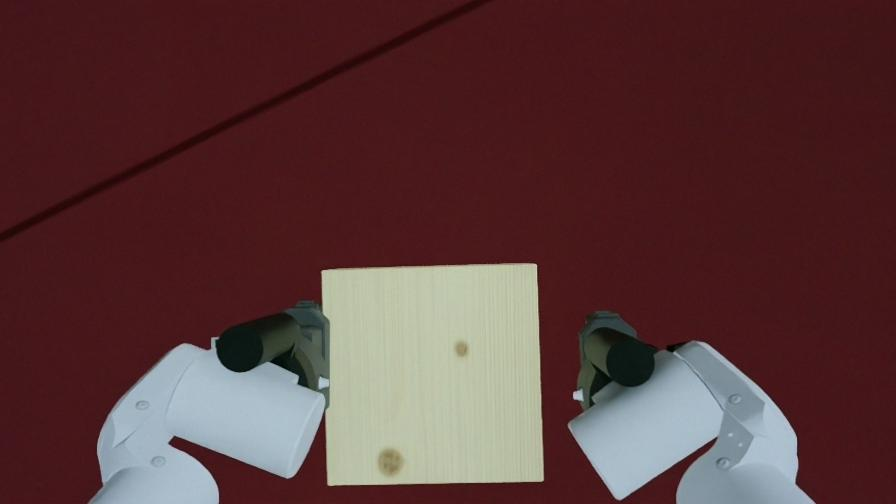

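Scene clock: 242.13 s.
Joint torques (N m): left_arm=[-4.76 -8.77 0 -3.77 0.6 -0.91 0.67] | right_arm=[-1.59 2.35 0.3 -2.33 0.01 0.18 0.05]
External joint torques (N m): left_arm=[-3.48 -6.1 0.58 -0.87 0.58 -0.81 0.67] | right_arm=[-0.1 -0.63 -0.31 0.23 -0.09 0.23 0.05]
Motor temperatures (°C): left_arm=[31 29 32 36 34 33 37] | right_arm=[34 31 32 30 36 36 34]
Wrist force (N): left_arm=[-1.4 9.0 -10.5] | right_arm=[0.0 1.9 -6.0]
Wrist torque (N m): left_arm=[-0.48 -0.07 -0.33] | right_arm=[-0.18 0.10 -0.08]
Wrist force, peak (N): left_arm=[0.9 9.1 -12.3] | right_arm=[-0.1 2.1 -6.1]
move: done
base_odometry: x=+0.003 y=+1.784 heading=-0.413
lidar_m: 1.54 1.45 1.58 2.32 3.26 1.41 1.10 1.07 1.15 1.66 2.32 1.50
base_status: not commanded
joint_positions: torso_squat_rad=+1.040 torso_shift_rad=+0.480 torso_pitch_rad=+1.009 torso_yaw_rad=+0.000 left_shoulder_pitch_rad=-0.861 left_shoulder_roll_rad=+0.079 left_shoulder_yaw_rad=-0.103 left_elbow_rad=-0.636 left_forearm_roll_rad=-0.181 left_wrist_pitch_rad=+0.474 left_hand_roll_rad=+0.474 left_gripper_m=+0.099 right_shoulder_pitch_rad=-0.893 right_shoulder_roll_rad=-0.050 right_shoulder_yaw_rad=+0.092 right_elbow_rad=-0.585 right_forearm_roll_rad=+0.246 right_wrist_pitch_rad=+0.460 right_hand_roll_rad=-0.528 right_gripper_m=+0.099 head_pan_rad=+0.000 head_tilt_rad=+0.600
joint_status: all done
wheel_motors_off: 0
motor_effort: left_wheel=-3(5) right_wheel=+4(6)
chest: x=+0.1976 y=+0.0000 z=+0.7596 quat_wxyz=(+0.875, +0.000, +0.484, +0.000) (m; base frame)
left_hand: x=+0.3164 y=+0.1411 z=+0.0548 quat_wxyz=(+1.000, -0.009, +0.001, -0.021) (m; base frame)
left_hand_status: reached (checked arc, planned for 2.0 s): 2 mm and 0.2 deg off.
right_hand: x=+0.3169 y=-0.1276 z=+0.0543 quat_wxyz=(+1.000, +0.009, +0.000, +0.020) (m; base frame)
pictures: none
No camera images: "cameras" was empty.

Scene clock: 244.47 s.
Joint torques (N m): left_arm=[-12.97 -38.89 -8.86 -8.14 2.66 -7.76 -1.07] | right_arm=[-6.52 23.69 4.69 -5.11 -0.74 -3.18 1.47]
External joint torques (N m): left_arm=[-10.86 -35.03 -8.18 -5.67 2.65 -7.69 -1.07] | right_arm=[-5.06 20.86 4.12 -2.57 -0.84 -3.14 1.47]
Motor temperatures (°C): left_arm=[31 29 32 36 34 33 37] | right_arm=[34 31 32 30 36 36 34]
Wrist force (N): left_arm=[1.0 55.5 3.2] | right_arm=[-4.8 -31.5 11.8]
Wrist torque (N m): left_arm=[-1.61 0.62 1.40] | right_arm=[0.82 -1.03 -1.92]
Wrist force, peak (N): left_arm=[1.3 56.0 6.4] | right_arm=[-4.0 -32.4 12.5]
move: done
base_odometry: x=+0.003 y=+1.784 heading=-0.413
lidar_m: 1.53 1.46 1.58 2.31 3.26 1.42 1.10 1.07 1.15 1.67 2.32 1.51
base_status: not commanded
joint_positions: torso_squat_rad=+1.040 torso_shift_rad=+0.480 torso_pitch_rad=+1.009 torso_yaw_rad=+0.000 left_shoulder_pitch_rad=-0.932 left_shoulder_roll_rad=+0.032 left_shoulder_yaw_rad=-0.098 left_elbow_rad=-0.515 left_forearm_roll_rad=-0.317 left_wrist_pitch_rad=+0.446 left_hand_roll_rad=+0.614 left_gripper_m=+0.099 right_shoulder_pitch_rad=-0.891 right_shoulder_roll_rad=-0.056 right_shoulder_yaw_rad=+0.090 right_elbow_rad=-0.584 right_forearm_roll_rad=+0.246 right_wrist_pitch_rad=+0.461 right_hand_roll_rad=-0.528 right_gripper_m=+0.099 head_pan_rad=+0.000 head_tilt_rad=+0.600
joint_status: all done
wheel_motors_off: 0
motor_effort: left_wheel=-3(5) right_wheel=+3(5)
chest: x=+0.1974 y=+0.0000 z=+0.7597 quat_wxyz=(+0.875, +0.000, +0.483, +0.000) (m; base frame)
left_hand: x=+0.3160 y=+0.1198 z=+0.0534 quat_wxyz=(+1.000, -0.003, +0.002, -0.019) (m; base frame)
left_hand_status: reached (checked arc, planned for 2.0 s): 8 mm and 0.6 deg off.
right_hand: x=+0.3167 y=-0.1321 z=+0.0539 quat_wxyz=(+1.000, +0.006, +0.001, +0.020) (m; base frame)
pictures: head_camera
camera_calibration:
head_camera: T_world_to_cam=[[-0.0255164, -0.999499, -0.0187097, 0.0245985], [-0.999489, 0.025868, -0.0187942, 0.445798], [0.0192687, 0.0182205, -0.999648, 0.785198], [0, 0, 0, 1]] pos_world=[0.431068, -0.00125241, 0.79376]

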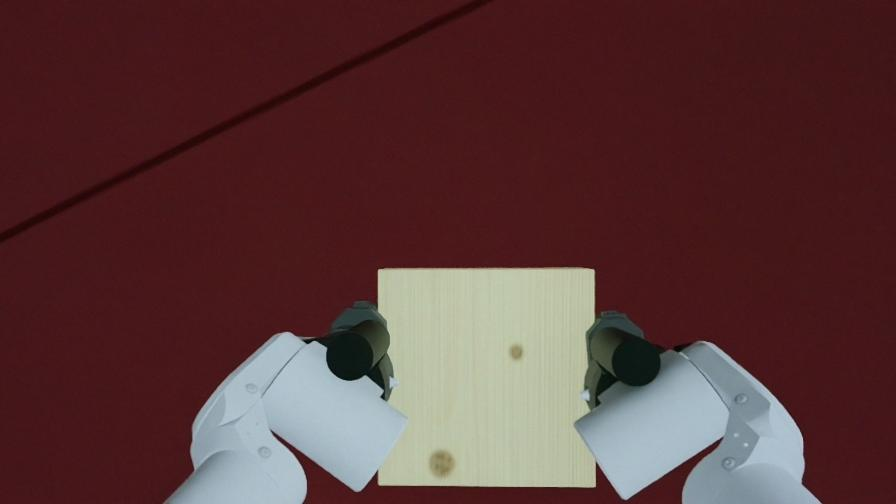

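>>> move(
  target={"side":"right","x":0.314,"y":-0.123,"z":0.053,"quat_wxyz":[0.99985,0.01,0,0.012]},
  min_time_s=1,
  cameras=[],
)

>>> move(
  target={"side":"left","x":0.314,"y":0.109,"z":0.053,"quat_wxyz":[0.99985,-0.01,0,-0.014]},
  min_time_s=1,
  cameras=[],
)

Scene clock: 247.60 s.
Joint torques (N m): left_arm=[-12.68 -38.98 -9.25 -8.79 2.72 -7.55 -1.13] | right_arm=[-4.98 38.11 7.68 -0.78 -1.34 -2.63 2.25]
External joint torques (N m): left_arm=[-10.57 -35.11 -8.57 -6.31 2.7 -7.47 -1.13] | right_arm=[-3.52 35.14 7.1 1.66 -1.43 -2.58 2.25]
Motor temperatures (°C): left_arm=[31 29 32 36 34 33 37] | right_arm=[34 31 32 30 36 37 34]
Wrist force (N): left_arm=[0.8 58.0 2.9] | right_arm=[5.6 -44.6 21.4]
Wrist torque (N m): left_arm=[-1.68 0.57 1.49] | right_arm=[1.29 -1.26 -2.79]
Wrist force, peak (N): left_arm=[-0.2 58.2 2.4] | right_arm=[5.0 -45.4 21.6]
move: done
base_odometry: x=+0.003 y=+1.784 heading=-0.413
lidar_m: 1.53 1.45 1.58 2.32 3.26 1.41 1.09 1.08 1.15 1.68 2.32 1.50
base_status: not commanded
joint_positions: torso_squat_rad=+1.040 torso_shift_rad=+0.480 torso_pitch_rad=+1.009 torso_yaw_rad=+0.000 left_shoulder_pitch_rad=-0.932 left_shoulder_roll_rad=+0.032 left_shoulder_yaw_rad=-0.098 left_elbow_rad=-0.515 left_forearm_roll_rad=-0.317 left_wrist_pitch_rad=+0.446 left_hand_roll_rad=+0.614 left_gripper_m=+0.099 right_shoulder_pitch_rad=-0.897 right_shoulder_roll_rad=-0.049 right_shoulder_yaw_rad=+0.085 right_elbow_rad=-0.567 right_forearm_roll_rad=+0.265 right_wrist_pitch_rad=+0.449 right_hand_roll_rad=-0.559 right_gripper_m=+0.099 head_pan_rad=+0.000 head_tilt_rad=+0.600
joint_status: all done
wheel_motors_off: 0
motor_effort: left_wheel=-3(3) right_wheel=+0(3)
chest: x=+0.1973 y=+0.0000 z=+0.7597 quat_wxyz=(+0.875, +0.000, +0.483, +0.000) (m; base frame)
left_hand: x=+0.3159 y=+0.1198 z=+0.0534 quat_wxyz=(+1.000, -0.003, +0.002, -0.019) (m; base frame)
right_hand: x=+0.3150 y=-0.1299 z=+0.0533 quat_wxyz=(+1.000, +0.006, +0.000, +0.012) (m; base frame)
right_hand_status: reached (checked arc, planned for 1.0 s): 7 mm and 0.4 deg off.
pictures: none
No camera images: "cameras" was empty.

Scene clock: 248.93 s.
Joint torques (N m): left_arm=[-12.05 -46.67 -7.03 -7.89 5.91 -9.38 1.43] | right_arm=[-4.63 38.04 8.45 -2.25 -1.41 -3.18 2.57]
External joint torques (N m): left_arm=[-9.89 -42.69 -6.38 -5.63 5.9 -9.31 1.43] | right_arm=[-3.16 35.07 7.86 0.19 -1.51 -3.14 2.57]
Motor temperatures (°C): left_arm=[31 29 32 36 34 33 37] | right_arm=[34 31 32 30 35 37 34]
Wrist force (N): left_arm=[4.4 70.1 28.6] | right_arm=[8.0 -48.1 5.6]
Wrist torque (N m): left_arm=[-2.36 1.10 -1.34] | right_arm=[1.18 -0.33 -2.99]
Wrist force, peak (N): left_arm=[4.1 70.8 30.1] | right_arm=[5.7 -45.2 20.4]
move: done
base_odometry: x=+0.003 y=+1.784 heading=-0.413
lidar_m: 1.25 1.45 1.57 2.31 3.27 1.43 1.11 1.07 1.15 1.66 2.30 1.51
base_status: not commanded
joint_positions: torso_squat_rad=+1.040 torso_shift_rad=+0.479 torso_pitch_rad=+1.009 torso_yaw_rad=+0.000 left_shoulder_pitch_rad=-0.948 left_shoulder_roll_rad=+0.027 left_shoulder_yaw_rad=-0.094 left_elbow_rad=-0.475 left_forearm_roll_rad=-0.341 left_wrist_pitch_rad=+0.422 left_hand_roll_rad=+0.650 left_gripper_m=+0.099 right_shoulder_pitch_rad=-0.897 right_shoulder_roll_rad=-0.049 right_shoulder_yaw_rad=+0.085 right_elbow_rad=-0.567 right_forearm_roll_rad=+0.265 right_wrist_pitch_rad=+0.449 right_hand_roll_rad=-0.559 right_gripper_m=+0.099 head_pan_rad=+0.000 head_tilt_rad=+0.600
joint_status: all done
wheel_motors_off: 0
motor_effort: left_wheel=-5(5) right_wheel=+1(4)
chest: x=+0.1972 y=+0.0000 z=+0.7598 quat_wxyz=(+0.876, +0.000, +0.483, +0.000) (m; base frame)
left_hand: x=+0.3136 y=+0.1181 z=+0.0522 quat_wxyz=(+1.000, -0.004, +0.001, -0.014) (m; base frame)
left_hand_status: reached (checked arc, planned for 1.0 s): 9 mm and 0.7 deg off.
right_hand: x=+0.3150 y=-0.1299 z=+0.0534 quat_wxyz=(+1.000, +0.006, +0.000, +0.011) (m; base frame)
pictures: none
No camera images: "cameras" was empty.

>>> move(
  target={"side":"right","x":0.314,"y":-0.121,"z":0.053,"quat_wxyz":[0.99993,0.01,0,0.005]},
  min_time_s=1,
  cameras=["left_wrist_camera"],
)

Scene clock: 251.43 s.
Joint torques (N m): left_arm=[-12.58 -46.5 -8.14 -8.84 5.44 -9.32 0.62] | right_arm=[-7.33 42.81 8.8 -1.94 -1.5 -3.7 2.84]
External joint torques (N m): left_arm=[-10.42 -42.52 -7.48 -6.57 5.42 -9.24 0.62] | right_arm=[-5.78 39.76 8.21 0.44 -1.6 -3.66 2.84]
Motor temperatures (°C): left_arm=[31 29 32 36 34 33 37] | right_arm=[34 31 32 30 35 37 34]
Wrist force (N): left_arm=[1.0 68.8 15.4] | right_arm=[4.3 -52.4 27.4]
Wrist torque (N m): left_arm=[-2.09 0.21 -0.24] | right_arm=[1.62 -1.60 -3.16]
Wrist force, peak (N): left_arm=[4.9 71.3 29.0] | right_arm=[4.4 -52.4 27.7]
move: done
base_odometry: x=+0.003 y=+1.784 heading=-0.413
lidar_m: 1.24 1.45 1.58 2.32 3.25 1.43 1.11 1.07 1.15 1.67 2.32 1.50
base_status: not commanded
joint_positions: torso_squat_rad=+1.040 torso_shift_rad=+0.479 torso_pitch_rad=+1.008 torso_yaw_rad=+0.000 left_shoulder_pitch_rad=-0.948 left_shoulder_roll_rad=+0.027 left_shoulder_yaw_rad=-0.094 left_elbow_rad=-0.475 left_forearm_roll_rad=-0.341 left_wrist_pitch_rad=+0.422 left_hand_roll_rad=+0.650 left_gripper_m=+0.099 right_shoulder_pitch_rad=-0.905 right_shoulder_roll_rad=-0.045 right_shoulder_yaw_rad=+0.079 right_elbow_rad=-0.551 right_forearm_roll_rad=+0.280 right_wrist_pitch_rad=+0.443 right_hand_roll_rad=-0.584 right_gripper_m=+0.099 head_pan_rad=+0.000 head_tilt_rad=+0.600
joint_status: all done
wheel_motors_off: 0
motor_effort: left_wheel=-4(6) right_wheel=+0(2)
chest: x=+0.1972 y=+0.0000 z=+0.7598 quat_wxyz=(+0.876, +0.000, +0.483, +0.000) (m; base frame)
left_hand: x=+0.3134 y=+0.1181 z=+0.0522 quat_wxyz=(+1.000, -0.004, +0.001, -0.014) (m; base frame)
right_hand: x=+0.3147 y=-0.1289 z=+0.0530 quat_wxyz=(+1.000, +0.005, +0.000, +0.004) (m; base frame)
right_hand_status: reached (checked arc, planned for 1.0 s): 8 mm and 0.5 deg off.
pictures: left_wrist_camera
camera_calibration:
left_wrist_camera: T_world_to_cam=[[0.999934, -0.0013584, -0.0114365, -0.313248], [0.00412444, -0.884921, 0.465724, 0.107988], [-0.010753, -0.46574, -0.884856, 0.177016], [0, 0, 0, 1]] pos_world=[0.314685, 0.177579, 0.102758]

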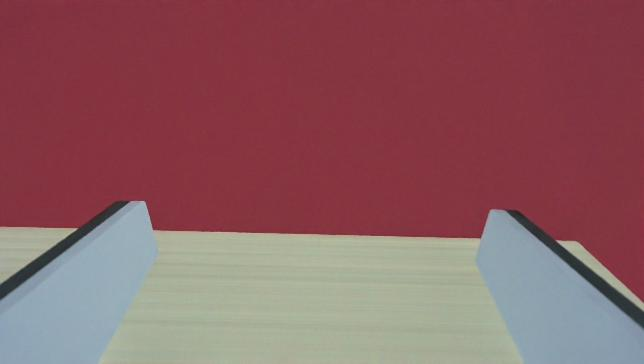

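>>> move(
  target={"side":"right","x":0.314,"y":-0.120,"z":0.053,"quat_wxyz":[0.99991,0.01,0,-0.009]},
  min_time_s=1,
  cameras=[],
)

Scene clock: 255.83 s.
Joint torques (N m): left_arm=[-12.76 -46.19 -7.92 -9 5.46 -9.3 0.63] | right_arm=[-8.25 41.21 7.53 -2.38 -1.33 -3.96 2.57]
External joint torques (N m): left_arm=[-10.6 -42.21 -7.27 -6.73 5.45 -9.23 0.63] | right_arm=[-6.65 38.08 6.93 -0.05 -1.43 -3.93 2.57]
Motor temperatures (°C): left_arm=[31 30 32 36 34 34 37] | right_arm=[34 32 32 30 35 37 34]
Wrist force (N): left_arm=[2.1 68.6 15.5] | right_arm=[4.1 -50.1 25.9]
Wrist torque (N m): left_arm=[-2.14 0.38 -0.28] | right_arm=[1.60 -1.51 -3.00]
Wrist force, peak (N): left_arm=[2.6 69.1 19.6] | right_arm=[2.8 -53.7 28.6]
move: done
base_odometry: x=+0.003 y=+1.784 heading=-0.413
lidar_m: 1.24 1.45 1.58 2.31 3.26 1.42 1.10 1.08 1.15 1.67 2.32 1.50
base_status: not commanded
joint_positions: torso_squat_rad=+1.040 torso_shift_rad=+0.479 torso_pitch_rad=+1.008 torso_yaw_rad=+0.000 left_shoulder_pitch_rad=-0.948 left_shoulder_roll_rad=+0.027 left_shoulder_yaw_rad=-0.094 left_elbow_rad=-0.475 left_forearm_roll_rad=-0.341 left_wrist_pitch_rad=+0.422 left_hand_roll_rad=+0.650 left_gripper_m=+0.099 right_shoulder_pitch_rad=-0.910 right_shoulder_roll_rad=-0.040 right_shoulder_yaw_rad=+0.069 right_elbow_rad=-0.541 right_forearm_roll_rad=+0.289 right_wrist_pitch_rad=+0.437 right_hand_roll_rad=-0.612 right_gripper_m=+0.099 head_pan_rad=+0.000 head_tilt_rad=+0.600
joint_status: all done
wheel_motors_off: 0
motor_effort: left_wheel=-4(5) right_wheel=-2(3)
chest: x=+0.1972 y=+0.0000 z=+0.7599 quat_wxyz=(+0.876, +0.000, +0.483, +0.000) (m; base frame)
left_hand: x=+0.3134 y=+0.1181 z=+0.0522 quat_wxyz=(+1.000, -0.004, +0.001, -0.014) (m; base frame)
right_hand: x=+0.3144 y=-0.1276 z=+0.0527 quat_wxyz=(+1.000, +0.006, +0.000, -0.010) (m; base frame)
right_hand_status: reached (checked arc, planned for 1.0 s): 8 mm and 0.5 deg off.
pictures: none
No camera images: "cameras" was empty.

>>> move(
  target={"side":"right","x":0.314,"y":-0.119,"z":0.053,"quat_wxyz":[0.9995,0.01,0,-0.03]},
  min_time_s=1,
  cameras=["head_camera","right_wrist_camera","left_wrist_camera"],
)

Scene clock: 258.60 s.
Joint torques (N m): left_arm=[-11.97 -46.52 -7.8 -9 6.66 -9.09 1.98] | right_arm=[-10.16 48.85 3.66 -6.17 -7.32 -7.56 -3.37]
External joint torques (N m): left_arm=[-9.8 -42.54 -7.14 -6.73 6.65 -9.01 1.98] | right_arm=[-8.54 45.71 3.06 -3.9 -7.41 -7.53 -3.37]
Motor temperatures (°C): left_arm=[31 30 32 36 34 34 37] | right_arm=[34 32 32 30 36 37 34]
Wrist force (N): left_arm=[4.3 69.0 17.6] | right_arm=[9.6 -60.6 28.4]
Wrist torque (N m): left_arm=[-2.19 1.21 -2.15] | right_arm=[1.73 2.22 3.25]
Wrist force, peak (N): left_arm=[3.1 68.7 20.2] | right_arm=[10.1 -61.0 29.8]
move: done
base_odometry: x=+0.003 y=+1.784 heading=-0.413
lidar_m: 1.24 1.45 1.56 2.30 3.25 1.40 1.10 1.08 1.16 1.66 2.31 1.50
base_status: not commanded
joint_positions: torso_squat_rad=+1.040 torso_shift_rad=+0.479 torso_pitch_rad=+1.008 torso_yaw_rad=+0.000 left_shoulder_pitch_rad=-0.948 left_shoulder_roll_rad=+0.027 left_shoulder_yaw_rad=-0.094 left_elbow_rad=-0.475 left_forearm_roll_rad=-0.341 left_wrist_pitch_rad=+0.422 left_hand_roll_rad=+0.650 left_gripper_m=+0.099 right_shoulder_pitch_rad=-0.913 right_shoulder_roll_rad=-0.037 right_shoulder_yaw_rad=+0.055 right_elbow_rad=-0.532 right_forearm_roll_rad=+0.300 right_wrist_pitch_rad=+0.434 right_hand_roll_rad=-0.646 right_gripper_m=+0.099 head_pan_rad=+0.000 head_tilt_rad=+0.600
joint_status: all done
wheel_motors_off: 0
motor_effort: left_wheel=-5(5) right_wheel=+0(2)
chest: x=+0.1972 y=+0.0001 z=+0.7599 quat_wxyz=(+0.876, +0.000, +0.483, +0.000) (m; base frame)
left_hand: x=+0.3135 y=+0.1180 z=+0.0522 quat_wxyz=(+1.000, -0.004, +0.001, -0.014) (m; base frame)
right_hand: x=+0.3139 y=-0.1283 z=+0.0523 quat_wxyz=(+1.000, +0.004, +0.001, -0.028) (m; base frame)
right_hand_status: reached (checked arc, planned for 1.0 s): 9 mm and 0.7 deg off.
pictures: head_camera, left_wrist_camera, right_wrist_camera
camera_calibration:
head_camera: T_world_to_cam=[[-0.0255068, -0.999505, -0.0184201, 0.0243657], [-0.999481, 0.02586, -0.0192021, 0.445923], [0.0196689, 0.0179208, -0.999646, 0.785326], [0, 0, 0, 1]] pos_world=[0.430867, -0.00125168, 0.79406]
left_wrist_camera: T_world_to_cam=[[0.999934, -0.00207067, -0.0112802, -0.313237], [0.00342284, -0.884857, 0.46585, 0.108097], [-0.010946, -0.465858, -0.884792, 0.177046], [0, 0, 0, 1]] pos_world=[0.314785, 0.17748, 0.102758]
right_wrist_camera: T_world_to_cam=[[-0.999324, 0.0278194, -0.0240197, 0.317241], [0.0115098, 0.857523, 0.514317, 0.10663], [0.0349055, 0.513693, -0.857264, 0.171998], [0, 0, 0, 1]] pos_world=[0.309796, -0.188617, 0.100226]

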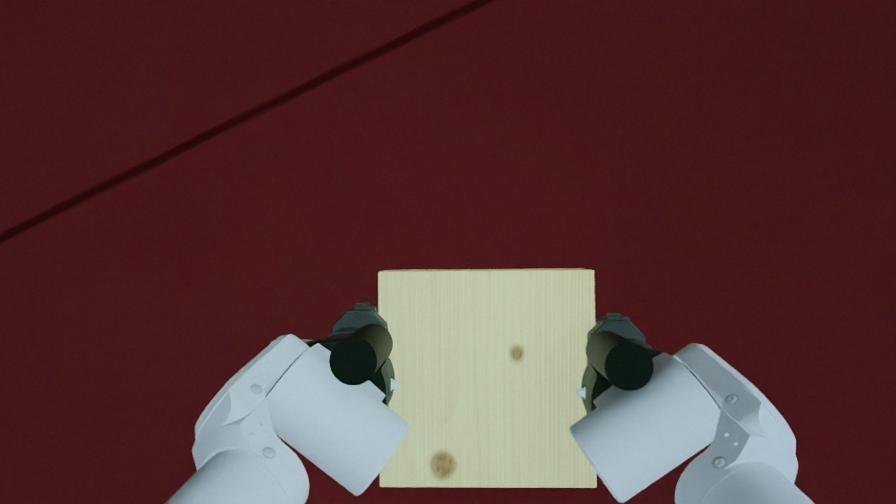

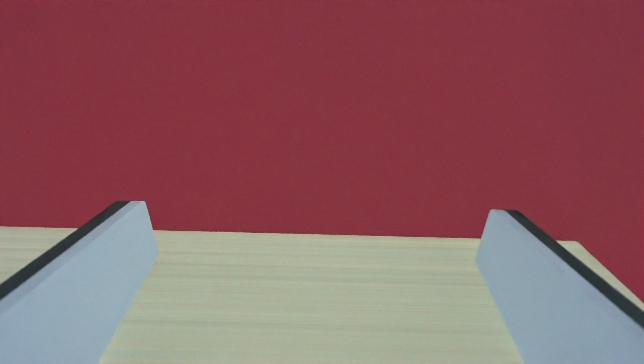

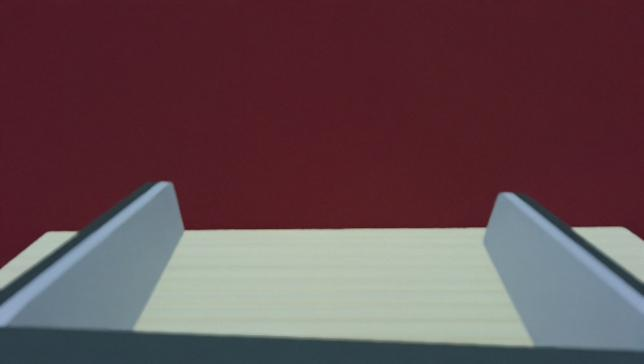

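>>> move(
  target={"side":"right","x":0.314,"y":-0.119,"z":0.053,"quat_wxyz":[0.9998,0.01,0,-0.0185]},
  min_time_s=1,
  cameras=[],
)

>>> move(
  target={"side":"left","x":0.313,"y":0.109,"z":0.053,"quat_wxyz":[0.9998,-0.01,0,-0.017]},
  min_time_s=1,
  cameras=[],
)

Scene clock: 261.37 s.
Joint torques (N m): left_arm=[-11.81 -46.15 -8.07 -8.8 6.62 -9.14 2] | right_arm=[-8.96 45.36 6.58 -5.28 -6.71 -7.17 -2.71]
External joint torques (N m): left_arm=[-9.64 -42.16 -7.42 -6.53 6.6 -9.06 2] | right_arm=[-7.31 42.19 5.98 -3.01 -6.81 -7.14 -2.71]
Motor temperatures (°C): left_arm=[31 30 32 36 35 34 37] | right_arm=[34 33 32 30 36 37 34]
Wrist force (N): left_arm=[5.3 67.6 14.8] | right_arm=[8.5 -56.4 31.4]
Wrist torque (N m): left_arm=[-2.11 1.34 -2.24] | right_arm=[1.71 2.30 3.00]
Wrist force, peak (N): left_arm=[4.6 69.4 17.9] | right_arm=[10.1 -61.2 29.9]
move: done
base_odometry: x=+0.003 y=+1.784 heading=-0.413
lidar_m: 1.24 1.45 1.58 2.32 3.27 1.41 1.10 1.08 1.15 1.66 2.32 1.51
base_status: not commanded
joint_positions: torso_squat_rad=+1.040 torso_shift_rad=+0.479 torso_pitch_rad=+1.008 torso_yaw_rad=+0.000 left_shoulder_pitch_rad=-0.948 left_shoulder_roll_rad=+0.027 left_shoulder_yaw_rad=-0.094 left_elbow_rad=-0.475 left_forearm_roll_rad=-0.341 left_wrist_pitch_rad=+0.422 left_hand_roll_rad=+0.650 left_gripper_m=+0.099 right_shoulder_pitch_rad=-0.916 right_shoulder_roll_rad=-0.037 right_shoulder_yaw_rad=+0.062 right_elbow_rad=-0.527 right_forearm_roll_rad=+0.307 right_wrist_pitch_rad=+0.432 right_hand_roll_rad=-0.640 right_gripper_m=+0.099 head_pan_rad=+0.000 head_tilt_rad=+0.600
joint_status: all done
wheel_motors_off: 0
motor_effort: left_wheel=-5(5) right_wheel=+0(3)
chest: x=+0.1972 y=+0.0001 z=+0.7599 quat_wxyz=(+0.876, +0.000, +0.483, +0.000) (m; base frame)
left_hand: x=+0.3135 y=+0.1180 z=+0.0522 quat_wxyz=(+1.000, -0.004, +0.001, -0.014) (m; base frame)
right_hand: x=+0.3141 y=-0.1276 z=+0.0522 quat_wxyz=(+1.000, +0.004, +0.000, -0.018) (m; base frame)
right_hand_status: reached (checked arc, planned for 1.0 s): 9 mm and 0.7 deg off.
pictures: none
No camera images: "cameras" was empty.

Scene clock: 262.70 s.
Joint torques (N m): left_arm=[-9.27 -46.56 -9.59 -6.14 5.32 -8.94 1.15] | right_arm=[-8.95 44.91 6.18 -7.17 -6.71 -7.41 -2.85]
External joint torques (N m): left_arm=[-7.11 -42.57 -8.94 -3.9 5.3 -8.86 1.15] | right_arm=[-7.3 41.73 5.59 -4.91 -6.8 -7.38 -2.85]
Motor temperatures (°C): left_arm=[31 30 32 36 35 34 37] | right_arm=[34 33 32 30 36 37 34]
Wrist force (N): left_arm=[11.4 66.6 15.9] | right_arm=[5.2 -55.9 28.0]
Wrist torque (N m): left_arm=[-2.07 2.05 -0.84] | right_arm=[1.64 2.02 3.01]
Wrist force, peak (N): left_arm=[6.5 67.5 17.8] | right_arm=[9.0 -57.2 32.7]
move: done
base_odometry: x=+0.003 y=+1.784 heading=-0.413
lidar_m: 1.23 1.46 1.58 2.32 3.26 1.42 1.10 1.08 1.15 1.66 2.30 1.51
base_status: not commanded
joint_positions: torso_squat_rad=+1.040 torso_shift_rad=+0.479 torso_pitch_rad=+1.008 torso_yaw_rad=+0.000 left_shoulder_pitch_rad=-0.948 left_shoulder_roll_rad=+0.026 left_shoulder_yaw_rad=-0.095 left_elbow_rad=-0.472 left_forearm_roll_rad=-0.346 left_wrist_pitch_rad=+0.420 left_hand_roll_rad=+0.651 left_gripper_m=+0.099 right_shoulder_pitch_rad=-0.916 right_shoulder_roll_rad=-0.036 right_shoulder_yaw_rad=+0.062 right_elbow_rad=-0.526 right_forearm_roll_rad=+0.307 right_wrist_pitch_rad=+0.432 right_hand_roll_rad=-0.640 right_gripper_m=+0.099 head_pan_rad=+0.000 head_tilt_rad=+0.600
joint_status: all done
wheel_motors_off: 0
motor_effort: left_wheel=-4(5) right_wheel=-2(3)
chest: x=+0.1972 y=+0.0001 z=+0.7599 quat_wxyz=(+0.876, +0.000, +0.483, +0.000) (m; base frame)
left_hand: x=+0.3131 y=+0.1179 z=+0.0521 quat_wxyz=(+1.000, -0.004, +0.001, -0.017) (m; base frame)
left_hand_status: reached (checked arc, planned for 1.0 s): 9 mm and 0.7 deg off.
right_hand: x=+0.3139 y=-0.1276 z=+0.0522 quat_wxyz=(+1.000, +0.004, +0.001, -0.018) (m; base frame)
pictures: none
No camera images: "cameras" was empty.

>>> move(
  target={"side":"right","x":0.314,"y":-0.119,"z":0.053,"quat_wxyz":[0.9999,0.01,0,-0.006]},
  min_time_s=1,
  cameras=[],
)

Scene clock: 264.83 s.
Joint torques (N m): left_arm=[-9.78 -46.07 -9.09 -7.06 5.15 -8.85 0.23] | right_arm=[-12.29 44.01 12.47 -4.97 -1.96 -5.83 3.37]
External joint torques (N m): left_arm=[-7.63 -42.06 -8.44 -4.81 5.13 -8.77 0.23] | right_arm=[-10.63 40.84 11.88 -2.72 -2.05 -5.8 3.37]
Motor temperatures (°C): left_arm=[31 30 32 36 35 34 37] | right_arm=[34 33 32 30 36 37 34]
Wrist force (N): left_arm=[5.7 67.6 17.4] | right_arm=[1.8 -58.5 21.4]
Wrist torque (N m): left_arm=[-2.13 0.57 0.10] | right_arm=[1.76 -1.28 -3.46]
Wrist force, peak (N): left_arm=[8.8 67.4 21.0] | right_arm=[5.2 -56.4 28.3]
move: done
base_odometry: x=+0.003 y=+1.784 heading=-0.413
lidar_m: 1.23 1.45 1.59 2.30 3.26 1.41 1.10 1.08 1.15 1.68 2.32 1.51
base_status: not commanded
joint_positions: torso_squat_rad=+1.040 torso_shift_rad=+0.479 torso_pitch_rad=+1.008 torso_yaw_rad=+0.000 left_shoulder_pitch_rad=-0.948 left_shoulder_roll_rad=+0.026 left_shoulder_yaw_rad=-0.095 left_elbow_rad=-0.472 left_forearm_roll_rad=-0.346 left_wrist_pitch_rad=+0.420 left_hand_roll_rad=+0.651 left_gripper_m=+0.099 right_shoulder_pitch_rad=-0.918 right_shoulder_roll_rad=-0.038 right_shoulder_yaw_rad=+0.070 right_elbow_rad=-0.523 right_forearm_roll_rad=+0.305 right_wrist_pitch_rad=+0.431 right_hand_roll_rad=-0.626 right_gripper_m=+0.099 head_pan_rad=+0.000 head_tilt_rad=+0.600
joint_status: all done
wheel_motors_off: 0
motor_effort: left_wheel=-5(6) right_wheel=-2(3)
chest: x=+0.1972 y=+0.0000 z=+0.7599 quat_wxyz=(+0.876, +0.000, +0.483, +0.000) (m; base frame)
left_hand: x=+0.3130 y=+0.1178 z=+0.0520 quat_wxyz=(+1.000, -0.004, +0.001, -0.017) (m; base frame)
right_hand: x=+0.3135 y=-0.1276 z=+0.0521 quat_wxyz=(+1.000, +0.004, +0.001, -0.007) (m; base frame)
right_hand_status: reached (checked arc, planned for 1.0 s): 9 mm and 0.7 deg off.
pictures: none
No camera images: "cameras" was empty.


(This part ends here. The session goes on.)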